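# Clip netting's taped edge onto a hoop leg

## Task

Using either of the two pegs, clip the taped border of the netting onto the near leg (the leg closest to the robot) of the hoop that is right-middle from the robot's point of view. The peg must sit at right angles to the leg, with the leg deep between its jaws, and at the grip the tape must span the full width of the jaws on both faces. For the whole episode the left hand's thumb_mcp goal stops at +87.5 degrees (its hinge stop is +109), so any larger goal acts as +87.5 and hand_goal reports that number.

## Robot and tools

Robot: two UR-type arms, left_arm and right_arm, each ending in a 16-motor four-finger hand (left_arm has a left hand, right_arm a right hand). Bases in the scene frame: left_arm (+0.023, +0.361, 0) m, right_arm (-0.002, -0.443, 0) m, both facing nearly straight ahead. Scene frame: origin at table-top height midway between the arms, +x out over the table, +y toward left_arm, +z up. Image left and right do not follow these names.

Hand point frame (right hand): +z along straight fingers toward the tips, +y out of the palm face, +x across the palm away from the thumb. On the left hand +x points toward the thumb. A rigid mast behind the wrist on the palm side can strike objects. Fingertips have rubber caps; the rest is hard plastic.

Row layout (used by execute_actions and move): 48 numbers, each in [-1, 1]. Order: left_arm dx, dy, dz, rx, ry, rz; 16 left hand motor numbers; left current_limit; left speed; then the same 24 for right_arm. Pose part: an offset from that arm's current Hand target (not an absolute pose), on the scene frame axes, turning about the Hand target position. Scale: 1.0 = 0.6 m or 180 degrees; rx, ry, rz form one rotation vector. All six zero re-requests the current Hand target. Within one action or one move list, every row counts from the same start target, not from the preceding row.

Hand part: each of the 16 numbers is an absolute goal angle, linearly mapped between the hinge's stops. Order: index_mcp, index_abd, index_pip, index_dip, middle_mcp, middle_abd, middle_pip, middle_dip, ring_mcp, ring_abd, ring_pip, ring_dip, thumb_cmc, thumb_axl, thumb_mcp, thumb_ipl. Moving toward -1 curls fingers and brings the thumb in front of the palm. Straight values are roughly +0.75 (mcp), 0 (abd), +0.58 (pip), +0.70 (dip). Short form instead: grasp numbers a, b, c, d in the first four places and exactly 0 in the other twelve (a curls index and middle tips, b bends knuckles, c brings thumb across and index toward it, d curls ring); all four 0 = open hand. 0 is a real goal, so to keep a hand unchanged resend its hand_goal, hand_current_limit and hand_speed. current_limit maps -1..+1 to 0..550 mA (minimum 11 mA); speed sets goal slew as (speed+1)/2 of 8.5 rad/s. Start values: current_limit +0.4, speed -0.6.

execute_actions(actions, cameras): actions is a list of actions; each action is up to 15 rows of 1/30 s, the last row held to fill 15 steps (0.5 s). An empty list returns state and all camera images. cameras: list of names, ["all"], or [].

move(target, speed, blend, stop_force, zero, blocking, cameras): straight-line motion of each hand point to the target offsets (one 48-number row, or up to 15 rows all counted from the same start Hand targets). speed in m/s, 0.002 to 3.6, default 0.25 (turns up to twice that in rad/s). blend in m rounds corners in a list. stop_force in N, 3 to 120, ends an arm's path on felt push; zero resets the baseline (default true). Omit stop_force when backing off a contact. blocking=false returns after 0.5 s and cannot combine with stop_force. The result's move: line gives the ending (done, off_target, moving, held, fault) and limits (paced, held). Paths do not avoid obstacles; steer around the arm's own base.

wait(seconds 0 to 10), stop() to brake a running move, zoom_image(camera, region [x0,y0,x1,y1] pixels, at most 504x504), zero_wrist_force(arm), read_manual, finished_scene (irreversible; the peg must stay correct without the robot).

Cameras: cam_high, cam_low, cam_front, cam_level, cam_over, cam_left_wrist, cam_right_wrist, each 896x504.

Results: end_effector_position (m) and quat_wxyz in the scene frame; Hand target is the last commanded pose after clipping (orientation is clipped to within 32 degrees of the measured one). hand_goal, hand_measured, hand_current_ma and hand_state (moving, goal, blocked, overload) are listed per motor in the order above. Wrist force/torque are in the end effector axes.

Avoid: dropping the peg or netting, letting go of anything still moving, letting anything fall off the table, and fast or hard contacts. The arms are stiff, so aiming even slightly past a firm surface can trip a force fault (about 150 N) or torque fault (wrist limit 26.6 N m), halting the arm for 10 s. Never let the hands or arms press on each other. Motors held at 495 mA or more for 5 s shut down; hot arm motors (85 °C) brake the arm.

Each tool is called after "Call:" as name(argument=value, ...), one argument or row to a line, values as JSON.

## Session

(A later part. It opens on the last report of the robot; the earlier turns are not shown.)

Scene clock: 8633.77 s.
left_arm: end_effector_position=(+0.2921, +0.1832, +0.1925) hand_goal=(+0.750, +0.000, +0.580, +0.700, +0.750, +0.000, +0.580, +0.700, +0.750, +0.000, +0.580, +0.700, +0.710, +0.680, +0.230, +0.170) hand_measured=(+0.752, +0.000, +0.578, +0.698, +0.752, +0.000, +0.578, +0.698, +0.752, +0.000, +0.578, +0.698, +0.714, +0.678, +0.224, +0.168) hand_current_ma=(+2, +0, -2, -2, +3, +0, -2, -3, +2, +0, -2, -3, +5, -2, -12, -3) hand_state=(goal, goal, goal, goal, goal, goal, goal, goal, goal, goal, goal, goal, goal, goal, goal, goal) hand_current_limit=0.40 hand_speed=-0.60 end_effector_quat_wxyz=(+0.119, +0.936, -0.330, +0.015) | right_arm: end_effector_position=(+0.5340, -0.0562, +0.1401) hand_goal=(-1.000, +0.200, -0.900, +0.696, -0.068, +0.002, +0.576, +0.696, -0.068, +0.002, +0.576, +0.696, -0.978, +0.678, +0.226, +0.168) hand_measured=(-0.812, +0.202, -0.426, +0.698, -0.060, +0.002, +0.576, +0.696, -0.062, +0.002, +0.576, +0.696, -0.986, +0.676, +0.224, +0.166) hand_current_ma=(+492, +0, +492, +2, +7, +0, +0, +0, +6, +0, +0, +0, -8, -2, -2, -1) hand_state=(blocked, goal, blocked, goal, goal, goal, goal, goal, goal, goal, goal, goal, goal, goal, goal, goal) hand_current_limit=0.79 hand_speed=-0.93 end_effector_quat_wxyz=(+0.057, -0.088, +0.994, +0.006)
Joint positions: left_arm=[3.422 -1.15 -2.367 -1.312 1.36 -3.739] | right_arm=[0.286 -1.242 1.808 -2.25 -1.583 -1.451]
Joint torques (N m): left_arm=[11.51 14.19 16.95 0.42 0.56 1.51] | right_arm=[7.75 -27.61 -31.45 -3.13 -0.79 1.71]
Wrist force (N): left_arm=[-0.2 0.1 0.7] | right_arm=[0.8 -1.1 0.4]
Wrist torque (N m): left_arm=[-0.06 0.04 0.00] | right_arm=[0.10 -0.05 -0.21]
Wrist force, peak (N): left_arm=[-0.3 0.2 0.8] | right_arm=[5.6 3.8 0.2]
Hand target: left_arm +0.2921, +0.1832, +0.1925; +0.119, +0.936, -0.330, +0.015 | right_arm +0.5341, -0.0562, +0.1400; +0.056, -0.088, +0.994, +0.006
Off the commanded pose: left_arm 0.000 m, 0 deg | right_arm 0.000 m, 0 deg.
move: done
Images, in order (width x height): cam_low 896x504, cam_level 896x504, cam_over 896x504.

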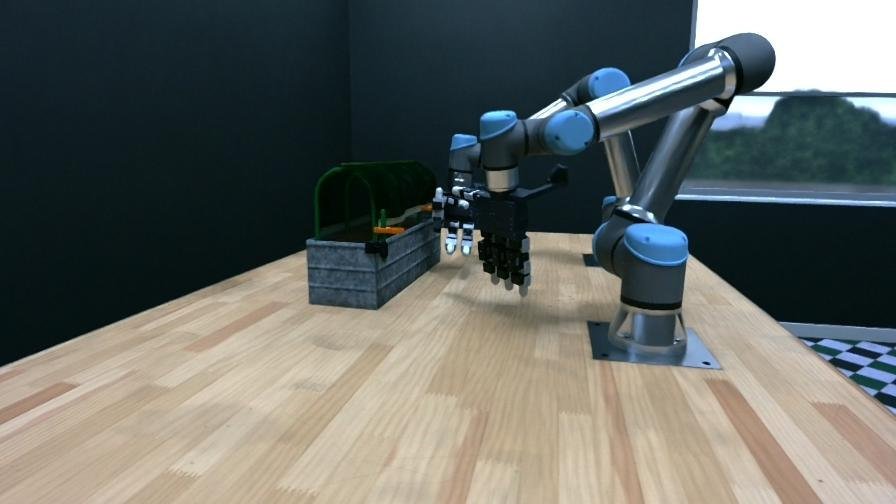

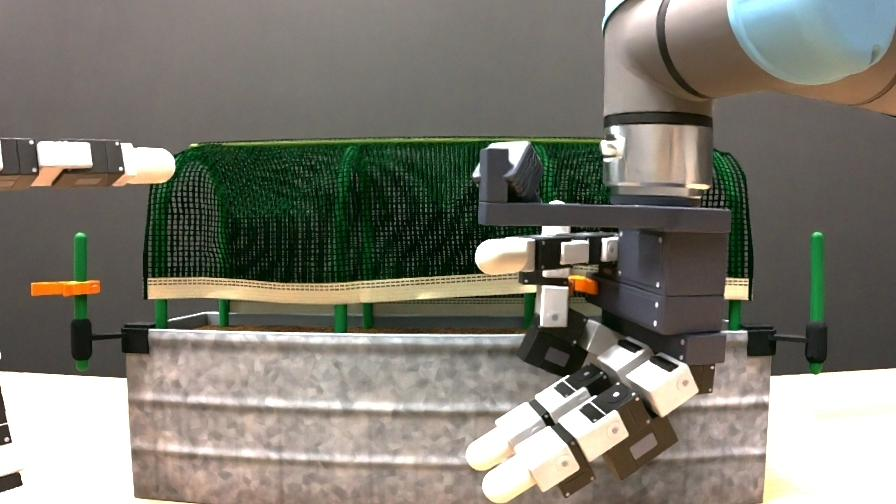

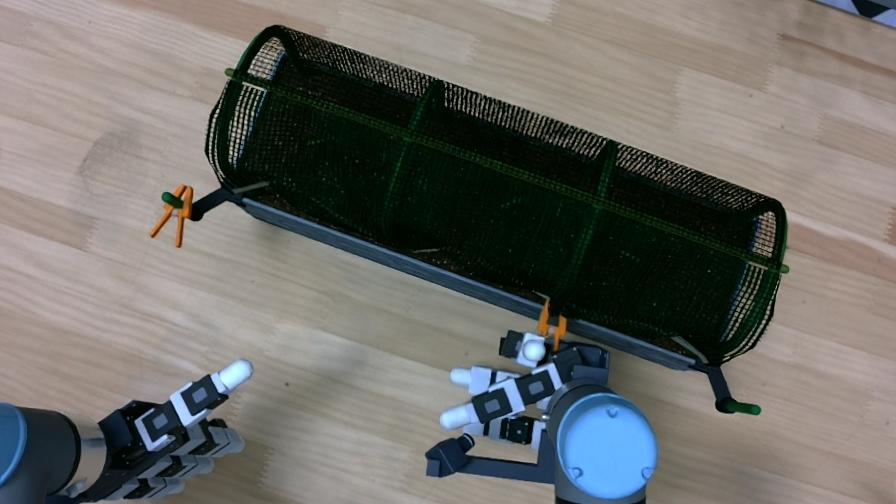

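Call:
move(
  target=[0,0,0,0,0,0,0,0,0,0,0,0,0,0,0,0,0,0,0,0,0,0,0.4,-0.6,0,0,0.0033,0,0,0,-1.0,0.2,-0.9,0.696,-0.068,0.002,0.576,0.696,-0.068,0.002,0.576,0.696,-0.978,0.678,0.226,0.168,0.79,-0.93],
  speed=0.01,
  cameras=["cam_low"],
)

Call:
zoom_image(
  camera="cam_low",
  region=[410, 200, 434, 218],
)

Call:
move(
  target=[0,0,0,0,0,0,0,0,0,0,0,0,0,0,0,0,0,0,0,0,0,0,0.4,-0.6,0.0287,0.0053,0,0,0,0,-1.0,0.2,-0.9,0.696,-0.068,0.002,0.576,0.696,-0.068,0.002,0.576,0.696,-0.978,0.678,0.226,0.168,0.79,-0.93],
  speed=0.01,
  stop_force=15,
  cameras=["cam_low","cam_over","cam_level"],
)

Call:
zoom_image(
  camera="cam_over",
  region=[490, 240, 600, 350],
)

Call:
zoom_image(
  camera="cam_level",
  region=[380, 255, 540, 315],
)

Call:
zoom_image(
  camera="cam_level",
  region=[550, 265, 600, 305],
)

Call:
zoom_image(
  camera="cam_low",
  region=[395, 190, 455, 235],
)

Call:
zoom_image(
  camera="cam_low",
  region=[410, 200, 434, 218],
)

Scene clock: 8679.10 s.
left_arm: end_effector_position=(+0.2921, +0.1832, +0.1925) hand_goal=(+0.750, +0.000, +0.580, +0.700, +0.750, +0.000, +0.580, +0.700, +0.750, +0.000, +0.580, +0.700, +0.710, +0.680, +0.230, +0.170) hand_measured=(+0.752, +0.000, +0.578, +0.698, +0.752, +0.000, +0.578, +0.698, +0.752, +0.000, +0.578, +0.698, +0.714, +0.678, +0.224, +0.168) hand_current_ma=(+2, +0, -2, -2, +3, +0, -2, -3, +2, +0, -2, -3, +5, -2, -12, -3) hand_state=(goal, goal, goal, goal, goal, goal, goal, goal, goal, goal, goal, goal, goal, goal, goal, goal) hand_current_limit=0.40 hand_speed=-0.60 end_effector_quat_wxyz=(+0.119, +0.936, -0.330, +0.015) | right_arm: end_effector_position=(+0.5341, -0.0562, +0.1420) hand_goal=(-1.000, +0.200, -0.900, +0.696, -0.068, +0.002, +0.576, +0.696, -0.068, +0.002, +0.576, +0.696, -0.978, +0.678, +0.226, +0.168) hand_measured=(-0.812, +0.202, -0.426, +0.698, -0.060, +0.002, +0.576, +0.696, -0.062, +0.002, +0.576, +0.696, -0.986, +0.676, +0.224, +0.166) hand_current_ma=(+492, +1, +492, +2, +7, +0, +0, +0, +6, +0, +0, +0, -8, -2, -2, -1) hand_state=(blocked, goal, blocked, goal, goal, goal, goal, goal, goal, goal, goal, goal, goal, goal, goal, goal) hand_current_limit=0.79 hand_speed=-0.93 end_effector_quat_wxyz=(+0.056, -0.088, +0.994, +0.006)
Joint positions: left_arm=[3.422 -1.15 -2.367 -1.312 1.36 -3.739] | right_arm=[0.286 -1.244 1.806 -2.245 -1.583 -1.451]
Joint torques (N m): left_arm=[11.43 14.21 17.29 0.34 0.54 1.4] | right_arm=[-9.93 -43.99 -30.97 -1.51 1.66 -1.22]
Wrist force (N): left_arm=[0.0 0.2 0.4] | right_arm=[0.5 -1.4 0.9]
Wrist torque (N m): left_arm=[-0.01 0.01 0.01] | right_arm=[0.03 -0.01 -0.24]
Wrist force, peak (N): left_arm=[-0.3 0.4 0.7] | right_arm=[0.7 -1.7 0.9]
Hand target: left_arm +0.2921, +0.1832, +0.1925; +0.119, +0.936, -0.330, +0.015 | right_arm +0.5341, -0.0562, +0.1420; +0.056, -0.088, +0.994, +0.006
Off the commanded pose: left_arm 0.000 m, 0 deg | right_arm 0.000 m, 0 deg.
move: done
Images, in order (width x height): cam_low 896x504.

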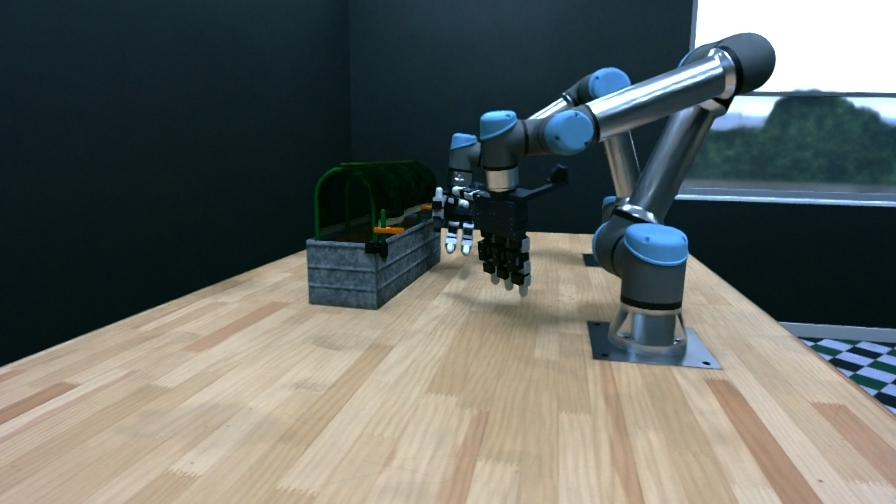

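Scaled by 21.000.

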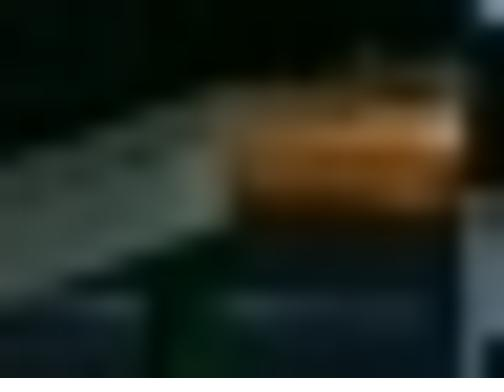

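Scene clock: 8681.80 s.
left_arm: end_effector_position=(+0.2921, +0.1832, +0.1925) hand_goal=(+0.750, +0.000, +0.580, +0.700, +0.750, +0.000, +0.580, +0.700, +0.750, +0.000, +0.580, +0.700, +0.710, +0.680, +0.230, +0.170) hand_measured=(+0.752, +0.000, +0.578, +0.698, +0.752, +0.000, +0.578, +0.698, +0.752, +0.000, +0.578, +0.698, +0.714, +0.678, +0.224, +0.168) hand_current_ma=(+2, +0, -2, -2, +3, +0, -2, -3, +2, +0, -2, -3, +5, -2, -12, -3) hand_state=(goal, goal, goal, goal, goal, goal, goal, goal, goal, goal, goal, goal, goal, goal, goal, goal) hand_current_limit=0.40 hand_speed=-0.60 end_effector_quat_wxyz=(+0.119, +0.936, -0.330, +0.015) | right_arm: end_effector_position=(+0.5514, -0.0530, +0.1420) hand_goal=(-1.000, +0.200, -0.900, +0.696, -0.068, +0.002, +0.576, +0.696, -0.068, +0.002, +0.576, +0.696, -0.978, +0.678, +0.226, +0.168) hand_measured=(-0.812, +0.176, -0.426, +0.700, -0.060, +0.002, +0.576, +0.696, -0.062, +0.002, +0.576, +0.696, -0.998, +0.676, +0.224, +0.166) hand_current_ma=(+492, -29, +492, +2, +7, +0, +0, +0, +6, +0, +0, +0, -26, -2, -2, -1) hand_state=(blocked, blocked, blocked, goal, goal, goal, goal, goal, goal, goal, goal, goal, goal, goal, goal, goal) hand_current_limit=0.79 hand_speed=-0.93 end_effector_quat_wxyz=(+0.056, -0.088, +0.994, +0.006)
Joint positions: left_arm=[3.422 -1.15 -2.367 -1.312 1.36 -3.739] | right_arm=[0.282 -1.209 1.756 -2.231 -1.582 -1.454]
Joint torques (N m): left_arm=[11.18 13.84 17.43 0.31 0.57 1.43] | right_arm=[-10.81 -48.94 -14.33 -5.27 0.83 0.35]
Wrist force (N): left_arm=[-0.1 0.2 0.6] | right_arm=[7.5 4.6 -0.1]
Wrist torque (N m): left_arm=[-0.03 0.03 0.00] | right_arm=[0.50 -0.47 0.01]
Wrist force, peak (N): left_arm=[-0.3 0.1 0.9] | right_arm=[7.9 4.5 -0.2]
Hand target: left_arm +0.2921, +0.1832, +0.1925; +0.119, +0.936, -0.330, +0.015 | right_arm +0.5514, -0.0530, +0.1420; +0.056, -0.088, +0.994, +0.006
Off the commanded pose: left_arm 0.000 m, 0 deg | right_arm 0.000 m, 0 deg.
move: done
Images, in order (width x height): cam_low 896x504, cam_level 896x504, cam_over 896x504.

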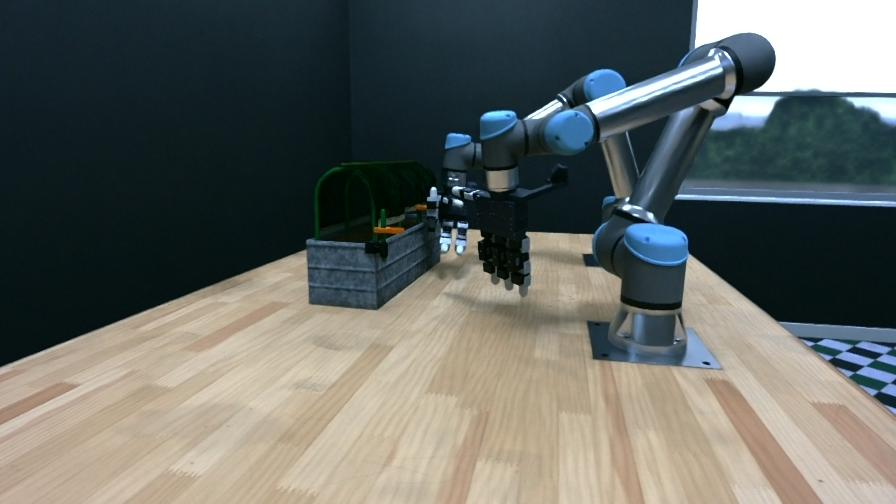

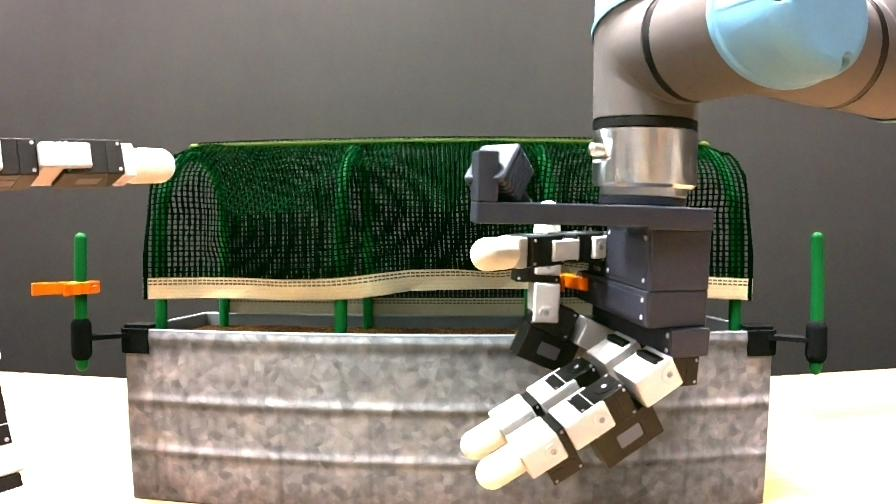

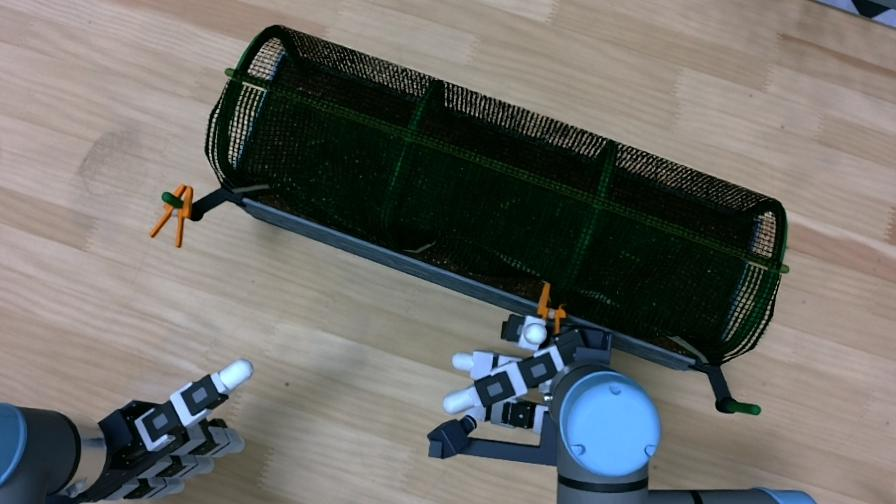

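Scaled by 4.582.

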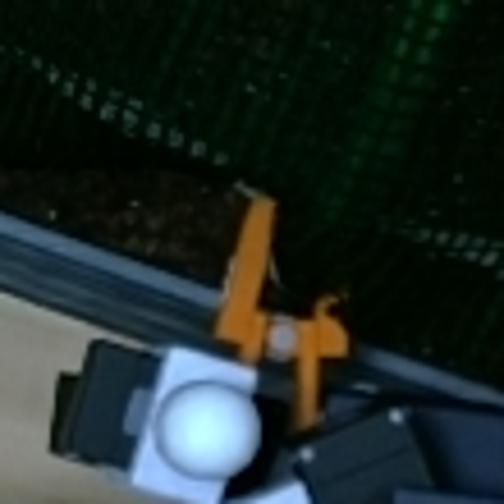

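Scaled by 3.150.

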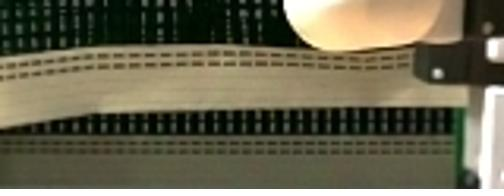

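Scaled by 10.080.

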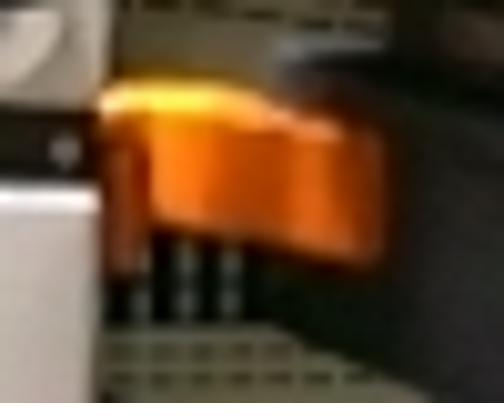

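Scaled by 8.400.

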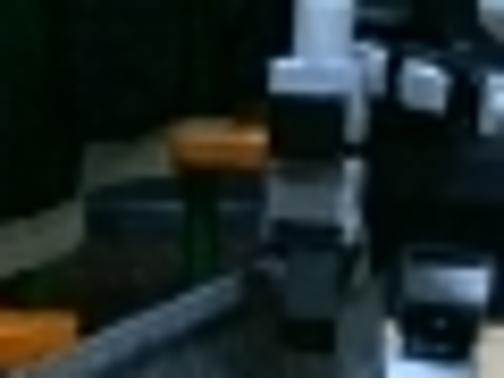

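Scaled by 21.000.

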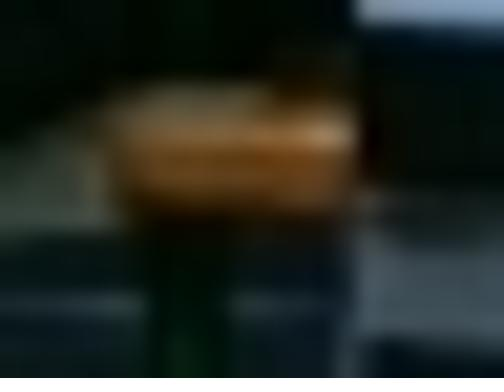

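Call:
zoom_image(
  camera="cam_level",
  region=[555, 255, 605, 295],
)

Call:
zoom_image(
  camera="cam_level",
  region=[690, 255, 770, 315],
)

Scaled by 10.080.

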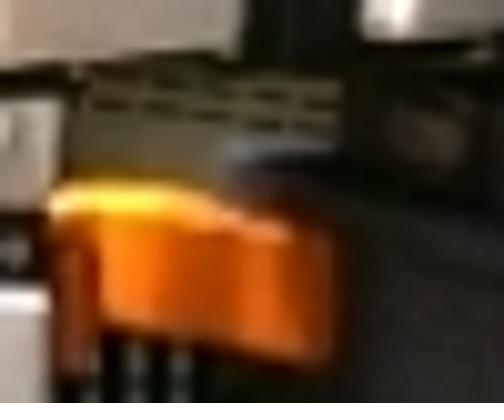

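Scaled by 6.300.

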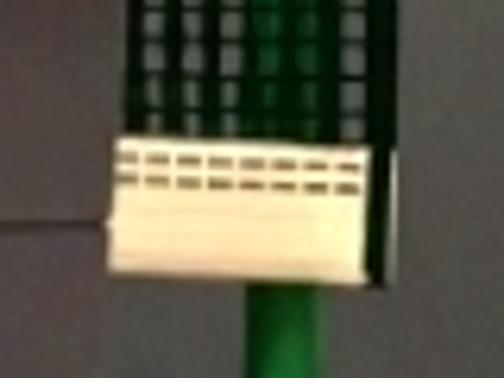

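Call:
move(
  target=[
    [0,0,0,0,0,0,0,0,0,0,0,0,0,0,0,0,0,0,0,0,0,0,0.4,-0.6,0,0,0,0,0,0,-1.0,0.2,-0.7,0.696,-0.068,0.002,0.576,0.696,-0.068,0.002,0.576,0.696,-0.978,0.678,0.226,0.168,0.79,-0.95],
    [0,0,0,0,0,0,0,0,0,0,0,0,0,0,0,0,0,0,0,0,0,0,0.4,-0.6,0,0,0,0,0,0,-0.92,0.2,-0.55,0.696,-0.068,0.002,0.576,0.696,-0.068,0.002,0.576,0.696,-0.978,0.678,0.226,0.168,0.76,-0.95],
    [0,0,0,0,0,0,0,0,0,0,0,0,0,0,0,0,0,0,0,0,0,0,0.4,-0.6,0,0,0,0,0,0,-0.85,0.2,-0.44,0.696,-0.068,0.002,0.576,0.696,-0.068,0.002,0.576,0.696,-0.978,0.678,0.226,0.168,0.7,-0.95],
  ],
  speed=0.02,
)

Call:
move(
  target=[
    [0,0,0,0,0,0,0,0,0,0,0,0,0,0,0,0,0,0,0,0,0,0,0.4,-0.6,0,0,0,0,0,0,-0.825,0.2,-0.36,0.696,-0.068,0.002,0.576,0.696,-0.068,0.002,0.576,0.696,-0.978,0.678,0.226,0.168,0.6,-0.95],
    [0,0,0,0,0,0,0,0,0,0,0,0,0,0,0,0,0,0,0,0,0,0,0.4,-0.6,0,0,0,0,0,0,-0.81,0.2,-0.10,0.696,-0.068,0.002,0.576,0.696,-0.068,0.002,0.576,0.696,-0.978,0.678,0.226,0.168,0.5,-0.92],
    [0,0,0,0,0,0,0,0,0,0,0,0,0,0,0,0,0,0,0,0,0,0,0.4,-0.6,0.0011,-0.006,0,0,0,0,-0.80,0.2,0.3,0.696,-0.068,0.002,0.576,0.696,-0.068,0.002,0.576,0.696,-0.978,0.678,0.226,0.168,0.5,-0.92],
  ],
  speed=0.01,
  cameras=["cam_low","cam_over","cam_level"],
)

Call:
zoom_image(
  camera="cam_over",
  region=[490, 240, 600, 350],
)

Call:
zoom_image(
  camera="cam_level",
  region=[528, 262, 598, 302],
)

Call:
zoom_image(
  camera="cam_low",
  region=[395, 190, 455, 235],
)

Scene clock: 8844.27 s.
left_arm: end_effector_position=(+0.2921, +0.1832, +0.1925) hand_goal=(+0.750, +0.000, +0.580, +0.700, +0.750, +0.000, +0.580, +0.700, +0.750, +0.000, +0.580, +0.700, +0.710, +0.680, +0.230, +0.170) hand_measured=(+0.752, +0.000, +0.578, +0.698, +0.752, +0.000, +0.578, +0.698, +0.752, +0.000, +0.578, +0.698, +0.714, +0.678, +0.224, +0.168) hand_current_ma=(+2, +0, -2, -2, +3, +0, -2, -3, +2, +0, -2, -3, +5, -2, -12, -3) hand_state=(goal, goal, goal, goal, goal, goal, goal, goal, goal, goal, goal, goal, goal, goal, goal, goal) hand_current_limit=0.40 hand_speed=-0.60 end_effector_quat_wxyz=(+0.119, +0.936, -0.330, +0.015) | right_arm: end_effector_position=(+0.5514, -0.0530, +0.1420) hand_goal=(-0.850, +0.200, -0.440, +0.696, -0.068, +0.002, +0.576, +0.696, -0.068, +0.002, +0.576, +0.696, -0.978, +0.678, +0.226, +0.168) hand_measured=(-0.788, +0.176, -0.408, +0.698, -0.060, +0.002, +0.576, +0.696, -0.062, +0.002, +0.576, +0.696, -0.982, +0.676, +0.224, +0.166) hand_current_ma=(+156, -29, +55, +2, +7, +0, +0, +0, +6, +0, +0, +0, -3, -2, -2, -1) hand_state=(blocked, blocked, blocked, goal, goal, goal, goal, goal, goal, goal, goal, goal, goal, goal, goal, goal) hand_current_limit=0.70 hand_speed=-0.95 end_effector_quat_wxyz=(+0.056, -0.088, +0.994, +0.006)
Joint positions: left_arm=[3.422 -1.15 -2.367 -1.312 1.36 -3.739] | right_arm=[0.282 -1.209 1.756 -2.231 -1.582 -1.454]
Joint torques (N m): left_arm=[11.61 13.8 17.33 0.26 0.55 1.38] | right_arm=[6.42 -47.79 -15.88 -4.26 0.1 2.05]
Wrist force (N): left_arm=[-0.1 0.2 0.6] | right_arm=[2.9 0.4 -0.2]
Wrist torque (N m): left_arm=[-0.02 0.02 0.01] | right_arm=[0.21 -0.16 -0.03]
Wrist force, peak (N): left_arm=[0.0 0.3 0.8] | right_arm=[7.8 4.6 0.4]
Hand target: left_arm +0.2921, +0.1832, +0.1925; +0.119, +0.936, -0.330, +0.015 | right_arm +0.5514, -0.0530, +0.1420; +0.056, -0.088, +0.994, +0.006
Off the commanded pose: left_arm 0.000 m, 0 deg | right_arm 0.000 m, 0 deg.
move: done

Scene clock: 8848.47 s.
left_arm: end_effector_position=(+0.2921, +0.1832, +0.1925) hand_goal=(+0.750, +0.000, +0.580, +0.700, +0.750, +0.000, +0.580, +0.700, +0.750, +0.000, +0.580, +0.700, +0.710, +0.680, +0.230, +0.170) hand_measured=(+0.752, +0.000, +0.578, +0.698, +0.752, +0.000, +0.578, +0.698, +0.752, +0.000, +0.578, +0.698, +0.714, +0.678, +0.224, +0.168) hand_current_ma=(+2, +0, -2, -2, +3, +0, -2, -3, +2, +0, -2, -3, +5, -2, -12, -3) hand_state=(goal, goal, goal, goal, goal, goal, goal, goal, goal, goal, goal, goal, goal, goal, goal, goal) hand_current_limit=0.40 hand_speed=-0.60 end_effector_quat_wxyz=(+0.119, +0.936, -0.330, +0.015) | right_arm: end_effector_position=(+0.5520, -0.0566, +0.1420) hand_goal=(-0.800, +0.200, +0.300, +0.696, -0.068, +0.002, +0.576, +0.696, -0.068, +0.002, +0.576, +0.696, -0.978, +0.678, +0.226, +0.168) hand_measured=(-0.792, +0.196, +0.300, +0.698, -0.060, +0.002, +0.576, +0.696, -0.062, +0.002, +0.576, +0.696, -0.982, +0.676, +0.224, +0.166) hand_current_ma=(+8, -2, +0, +2, +7, +0, +0, +0, +6, +0, +0, +0, -3, -2, -2, -1) hand_state=(goal, goal, goal, goal, goal, goal, goal, goal, goal, goal, goal, goal, goal, goal, goal, goal) hand_current_limit=0.50 hand_speed=-0.92 end_effector_quat_wxyz=(+0.056, -0.088, +0.994, +0.006)
Joint positions: left_arm=[3.422 -1.15 -2.367 -1.312 1.36 -3.739] | right_arm=[0.276 -1.212 1.76 -2.232 -1.582 -1.46]
Joint torques (N m): left_arm=[11.56 14.29 17.46 0.27 0.56 1.22] | right_arm=[10.02 -29.27 -29.14 -1.57 0.29 1.54]
Wrist force (N): left_arm=[-0.1 0.1 0.6] | right_arm=[0.5 -2.0 0.4]
Wrist torque (N m): left_arm=[-0.04 0.03 0.00] | right_arm=[0.03 -0.02 -0.03]
Wrist force, peak (N): left_arm=[-0.3 0.3 0.8] | right_arm=[3.4 0.0 0.1]
Hand target: left_arm +0.2921, +0.1832, +0.1925; +0.119, +0.936, -0.330, +0.015 | right_arm +0.5520, -0.0566, +0.1420; +0.056, -0.088, +0.994, +0.006
Off the commanded pose: left_arm 0.000 m, 0 deg | right_arm 0.000 m, 0 deg.
move: done
Images, in order (width x height): cam_low 896x504, cam_level 896x504, cam_over 896x504.

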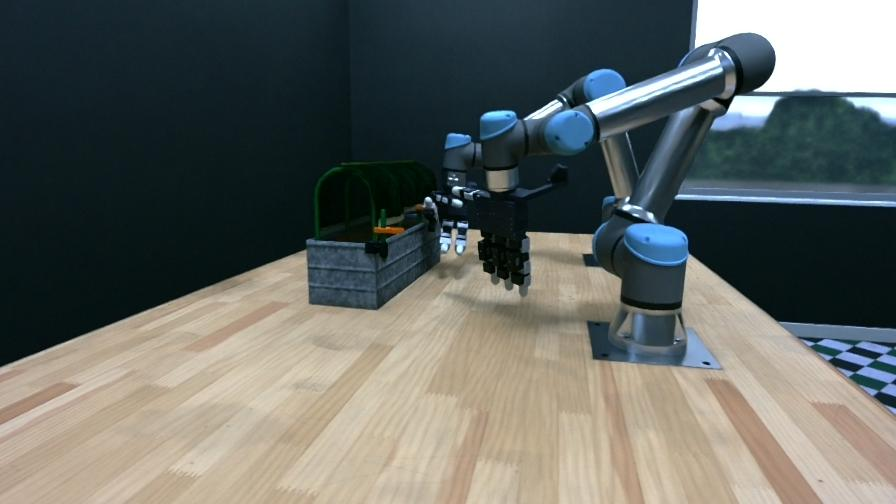

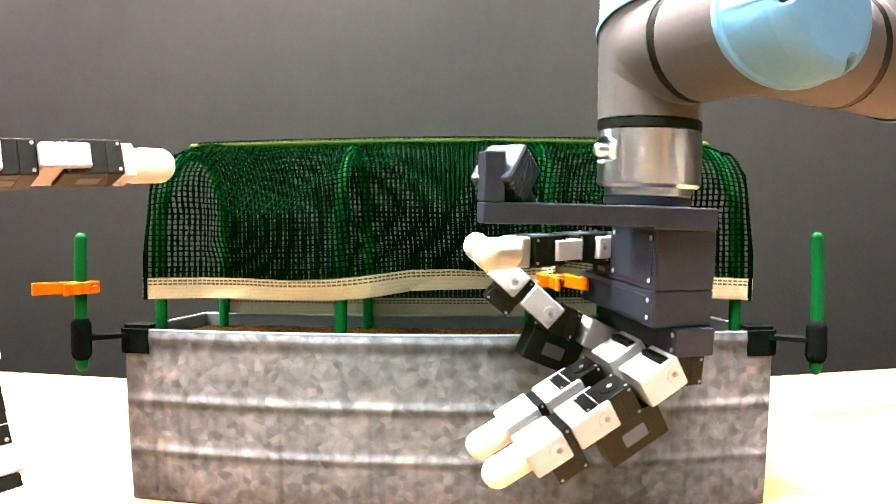

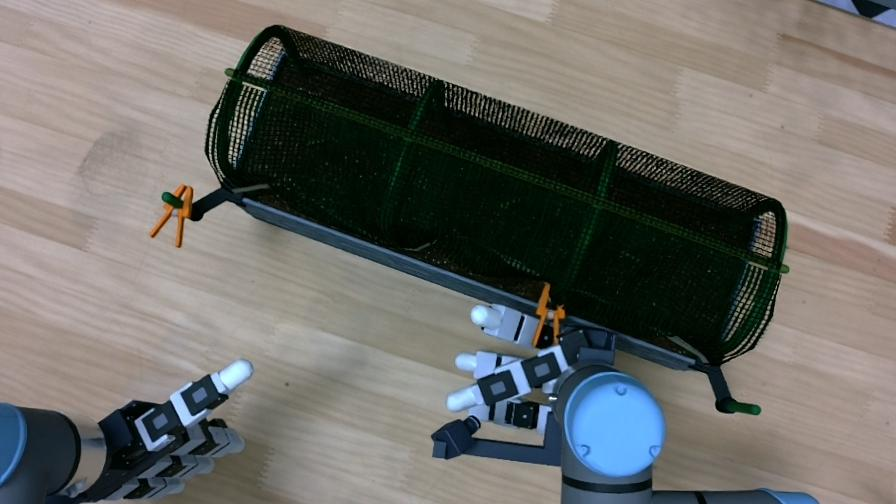

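Scaled by 4.582.

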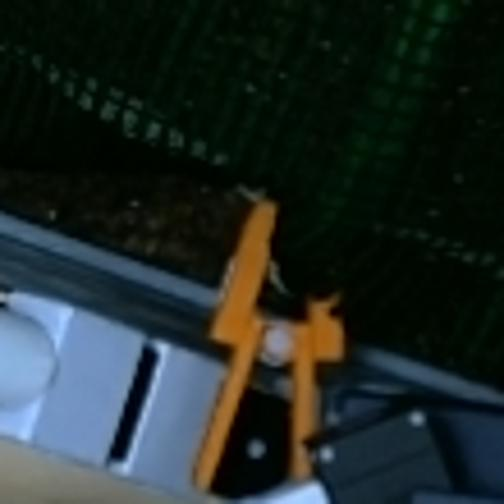

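Scaled by 7.200.

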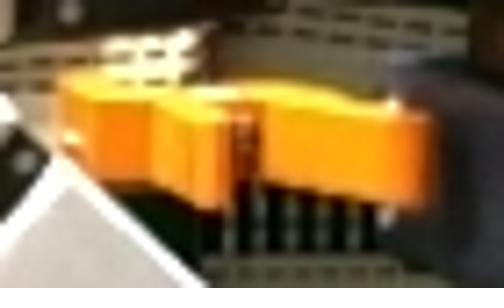

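Scaled by 8.400.

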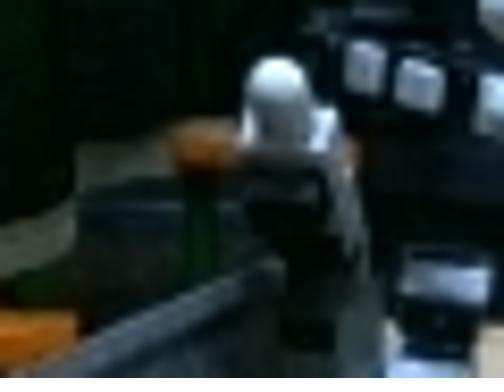

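Call:
move(
  target=[
    [0,0,0,0,0,0,0,0,0,0,0,0,0,0,0,0,0,0,0,0,0,0,0.4,-0.6,0.0006,-0.0035,0,0,0,0,-0.30,0.2,0.4,0.696,-0.068,0.002,0.576,0.696,-0.068,0.002,0.576,0.696,-0.978,0.678,0.226,0.168,0.5,-0.9],
    [0,0,0,0,0,0,0,0,0,0,0,0,0,0,0,0,0,0,0,0,0,0,0.4,-0.6,-0.03,-0.0160,0,0,0,0,-0.30,0.2,0.4,0.696,-0.068,0.002,0.576,0.696,-0.068,0.002,0.576,0.696,-0.978,0.678,0.226,0.168,0.5,-0.9],
    [0,0,0,0,0,0,0,0,0,0,0,0,0,0,0,0,0,0,0,0,0,0,0.4,-0.6,-0.17,-0.0560,0,0,0,0,-0.30,0.2,0.4,0.696,-0.068,0.002,0.576,0.696,-0.068,0.002,0.576,0.696,-0.978,0.678,0.226,0.168,0.5,-0.9],
    [0,0,0,0,0,0,0,0,0,0,0,0,0,0,0,0,0,0,0,0,0,0,0.4,-0.6,-0.28,-0.3,0,0,0,0,-0.30,0.2,0.4,0.696,-0.068,0.002,0.576,0.696,-0.068,0.002,0.576,0.696,-0.978,0.678,0.226,0.168,0.5,-0.9],
  ],
  speed=[0.01,0.02,0.08,0.2],
  blend=[0,0.005,0.01,0],
  cameras=["cam_low","cam_over","cam_level","cam_right_wrist"],
)

Call:
zoom_image(
  camera="cam_over",
  region=[490, 240, 600, 350],
)

Call:
zoom_image(
  camera="cam_level",
  region=[500, 262, 560, 302],
)

Call:
zoom_image(
  camera="cam_level",
  region=[540, 262, 600, 302],
)

Call:
zoom_image(
  camera="cam_low",
  region=[395, 190, 455, 235],
)

Scene clock: 8883.33 s.
left_arm: end_effector_position=(+0.2921, +0.1832, +0.1925) hand_goal=(+0.750, +0.000, +0.580, +0.700, +0.750, +0.000, +0.580, +0.700, +0.750, +0.000, +0.580, +0.700, +0.710, +0.680, +0.230, +0.170) hand_measured=(+0.752, +0.000, +0.578, +0.698, +0.752, +0.000, +0.578, +0.698, +0.752, +0.000, +0.578, +0.698, +0.714, +0.678, +0.224, +0.168) hand_current_ma=(+2, +0, -2, -2, +3, +0, -2, -3, +2, +0, -2, -3, +5, -2, -12, -3) hand_state=(goal, goal, goal, goal, goal, goal, goal, goal, goal, goal, goal, goal, goal, goal, goal, goal) hand_current_limit=0.40 hand_speed=-0.60 end_effector_quat_wxyz=(+0.119, +0.936, -0.330, +0.015) | right_arm: end_effector_position=(+0.3840, -0.2365, +0.1420) hand_goal=(-0.300, +0.200, +0.400, +0.696, -0.068, +0.002, +0.576, +0.696, -0.068, +0.002, +0.576, +0.696, -0.978, +0.678, +0.226, +0.168) hand_measured=(-0.292, +0.196, +0.400, +0.698, -0.060, +0.002, +0.576, +0.696, -0.062, +0.002, +0.576, +0.696, -0.980, +0.676, +0.224, +0.166) hand_current_ma=(+7, -2, +0, +2, +8, +0, +0, +0, +6, +0, +0, +0, -2, -2, -2, -1) hand_state=(goal, goal, goal, goal, goal, goal, goal, goal, goal, goal, goal, goal, goal, goal, goal, goal) hand_current_limit=0.50 hand_speed=-0.90 end_effector_quat_wxyz=(+0.056, -0.088, +0.994, +0.006)
Joint positions: left_arm=[3.422 -1.15 -2.367 -1.312 1.36 -3.739] | right_arm=[-0.069 -1.747 2.356 -2.29 -1.543 -1.802]
Joint torques (N m): left_arm=[11.26 14.24 17.15 0.37 0.59 1.08] | right_arm=[-10.29 -20.32 -21.49 -4.47 -1.05 -1.51]
Wrist force (N): left_arm=[-0.2 0.3 0.5] | right_arm=[0.6 -2.1 0.2]
Wrist torque (N m): left_arm=[-0.01 0.04 0.00] | right_arm=[0.03 -0.04 -0.20]
Wrist force, peak (N): left_arm=[-0.1 0.4 0.8] | right_arm=[1.8 -3.9 0.0]
Hand target: left_arm +0.2921, +0.1832, +0.1925; +0.119, +0.936, -0.330, +0.015 | right_arm +0.3840, -0.2366, +0.1420; +0.056, -0.088, +0.994, +0.006
Off the commanded pose: left_arm 0.000 m, 0 deg | right_arm 0.000 m, 0 deg.
move: done
Images, in order (width x height): cam_low 896x504, cam_level 896x504, cam_over 896x504, cam_right_wrist 896x504.

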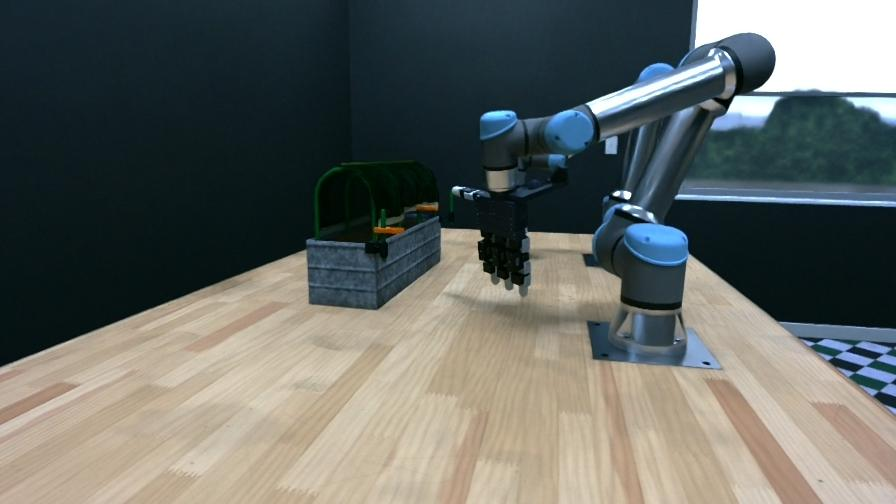

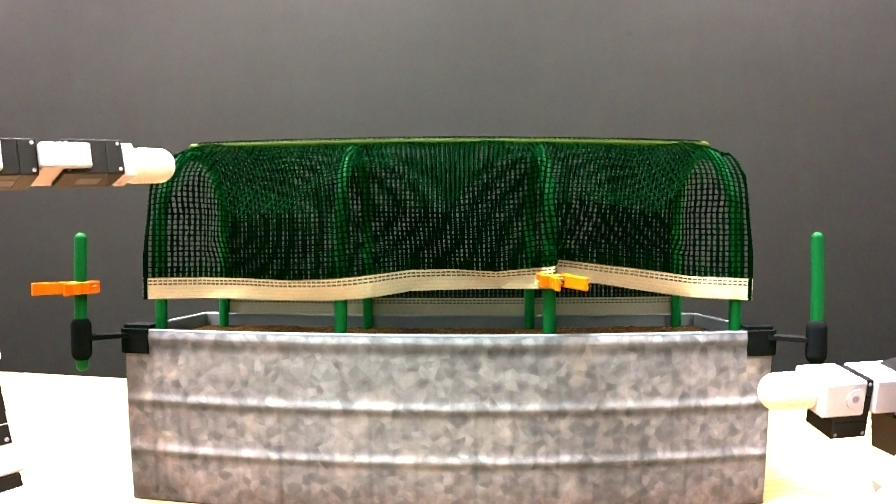

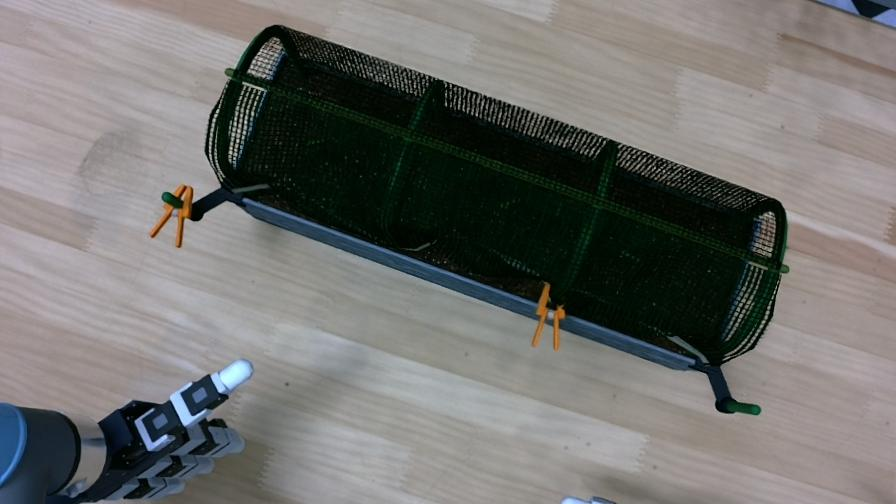

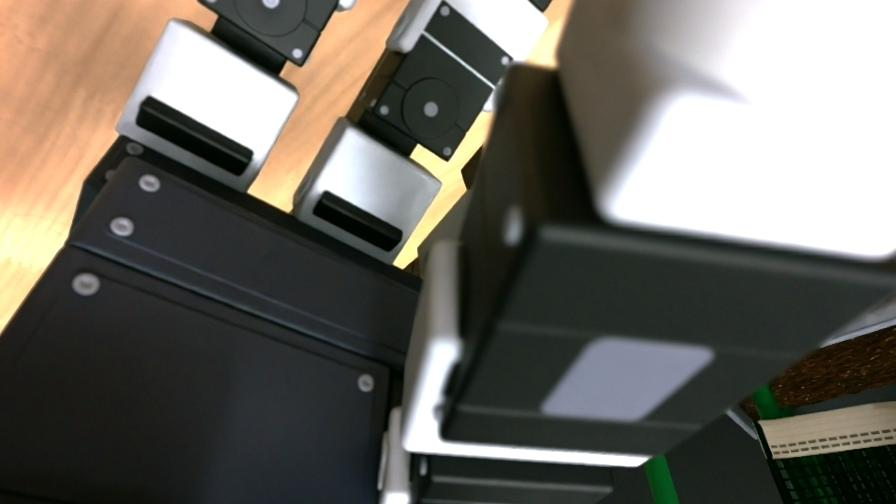

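Scaled by 4.582.

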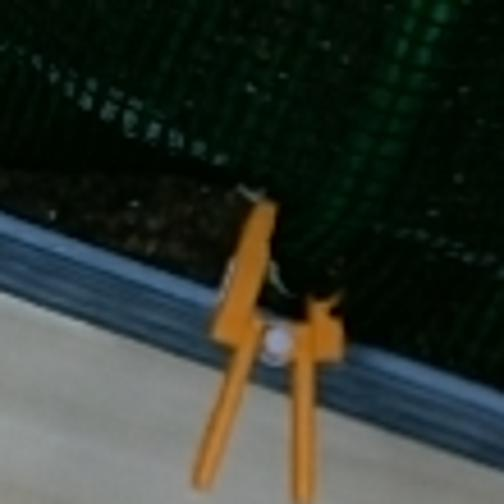

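Scaled by 8.400.

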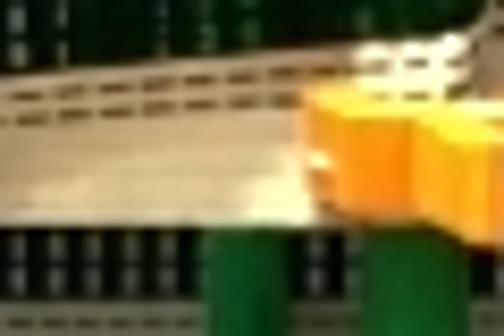

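Scaled by 8.400.

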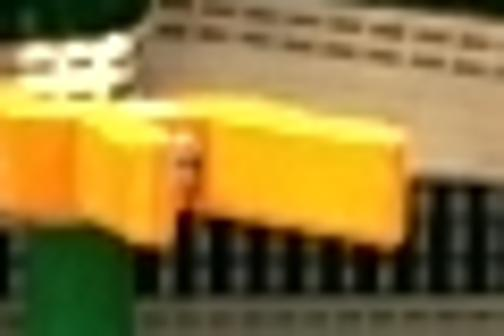

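Scaled by 8.400.

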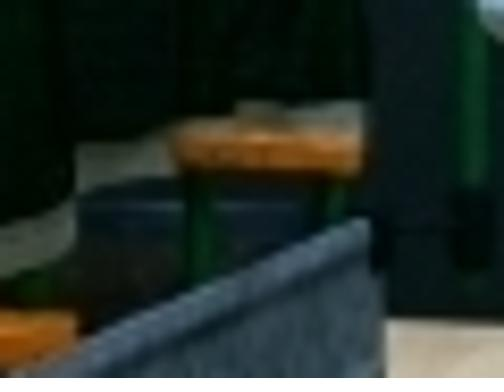

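Call:
move(
  target=[
    [0,0,0,0,0,0,0,0,0,0,0,0,0,0,0,0,0,0,0,0,0,0,0.4,-0.6,0.1168,0.3088,0.0033,-0.0023,0.0306,-0.0689,-0.30,0.2,0.4,0.696,-0.068,0.002,0.576,0.696,-0.068,0.002,0.576,0.696,-0.978,0.678,0.226,0.168,0.5,-0.9],
  ],
  speed=0.15,
  cameras=["cam_over"],
)

Call:
zoom_image(
  camera="cam_over",
  region=[440, 240, 640, 440],
)

Scene clock: 8925.47 s.
left_arm: end_effector_position=(+0.2921, +0.1832, +0.1925) hand_goal=(+0.750, +0.000, +0.580, +0.700, +0.750, +0.000, +0.580, +0.700, +0.750, +0.000, +0.580, +0.700, +0.710, +0.680, +0.230, +0.170) hand_measured=(+0.752, +0.000, +0.578, +0.698, +0.752, +0.000, +0.578, +0.698, +0.752, +0.000, +0.578, +0.698, +0.714, +0.678, +0.224, +0.168) hand_current_ma=(+2, +0, -2, -2, +3, +0, -2, -3, +2, +0, -2, -3, +5, -2, -12, -3) hand_state=(goal, goal, goal, goal, goal, goal, goal, goal, goal, goal, goal, goal, goal, goal, goal, goal) hand_current_limit=0.40 hand_speed=-0.60 end_effector_quat_wxyz=(+0.119, +0.936, -0.330, +0.015) | right_arm: end_effector_position=(+0.4540, -0.0514, +0.1440) hand_goal=(-0.300, +0.200, +0.400, +0.696, -0.068, +0.002, +0.576, +0.696, -0.068, +0.002, +0.576, +0.696, -0.978, +0.678, +0.226, +0.168) hand_measured=(-0.292, +0.196, +0.400, +0.698, -0.060, +0.002, +0.576, +0.696, -0.062, +0.002, +0.576, +0.696, -0.980, +0.676, +0.224, +0.166) hand_current_ma=(+7, -1, +0, +2, +8, +0, +0, +0, +6, +0, +0, +0, -1, -2, -2, -1) hand_state=(goal, goal, goal, goal, goal, goal, goal, goal, goal, goal, goal, goal, goal, goal, goal, goal) hand_current_limit=0.50 hand_speed=-0.90 end_effector_quat_wxyz=(+0.009, +0.020, +1.000, +0.000)
Joint positions: left_arm=[3.422 -1.15 -2.367 -1.312 1.36 -3.739] | right_arm=[0.356 -1.39 1.952 -2.15 -1.577 -1.163]
Joint torques (N m): left_arm=[11.52 14.24 17.75 0.31 0.57 1.06] | right_arm=[0.62 -28.26 -26.75 -3.77 -1.05 1.37]
Wrist force (N): left_arm=[-0.2 0.1 0.5] | right_arm=[0.3 -1.7 0.7]
Wrist torque (N m): left_arm=[-0.03 0.04 0.00] | right_arm=[0.08 0.02 -0.01]
Wrist force, peak (N): left_arm=[-0.4 0.2 0.7] | right_arm=[1.2 -3.8 0.3]
Hand target: left_arm +0.2921, +0.1832, +0.1925; +0.119, +0.936, -0.330, +0.015 | right_arm +0.4541, -0.0513, +0.1440; +0.009, +0.020, +1.000, +0.000
Off the commanded pose: left_arm 0.000 m, 0 deg | right_arm 0.000 m, 0 deg.
move: done
Images, in order (width x height): cam_over 896x504.

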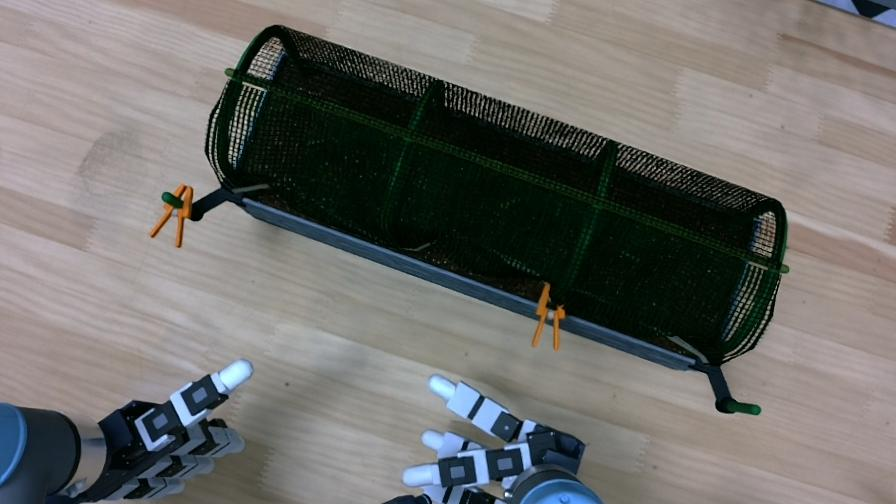

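Scaled by 2.520.

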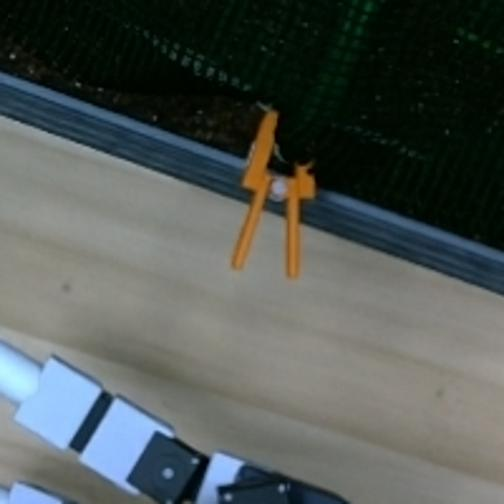

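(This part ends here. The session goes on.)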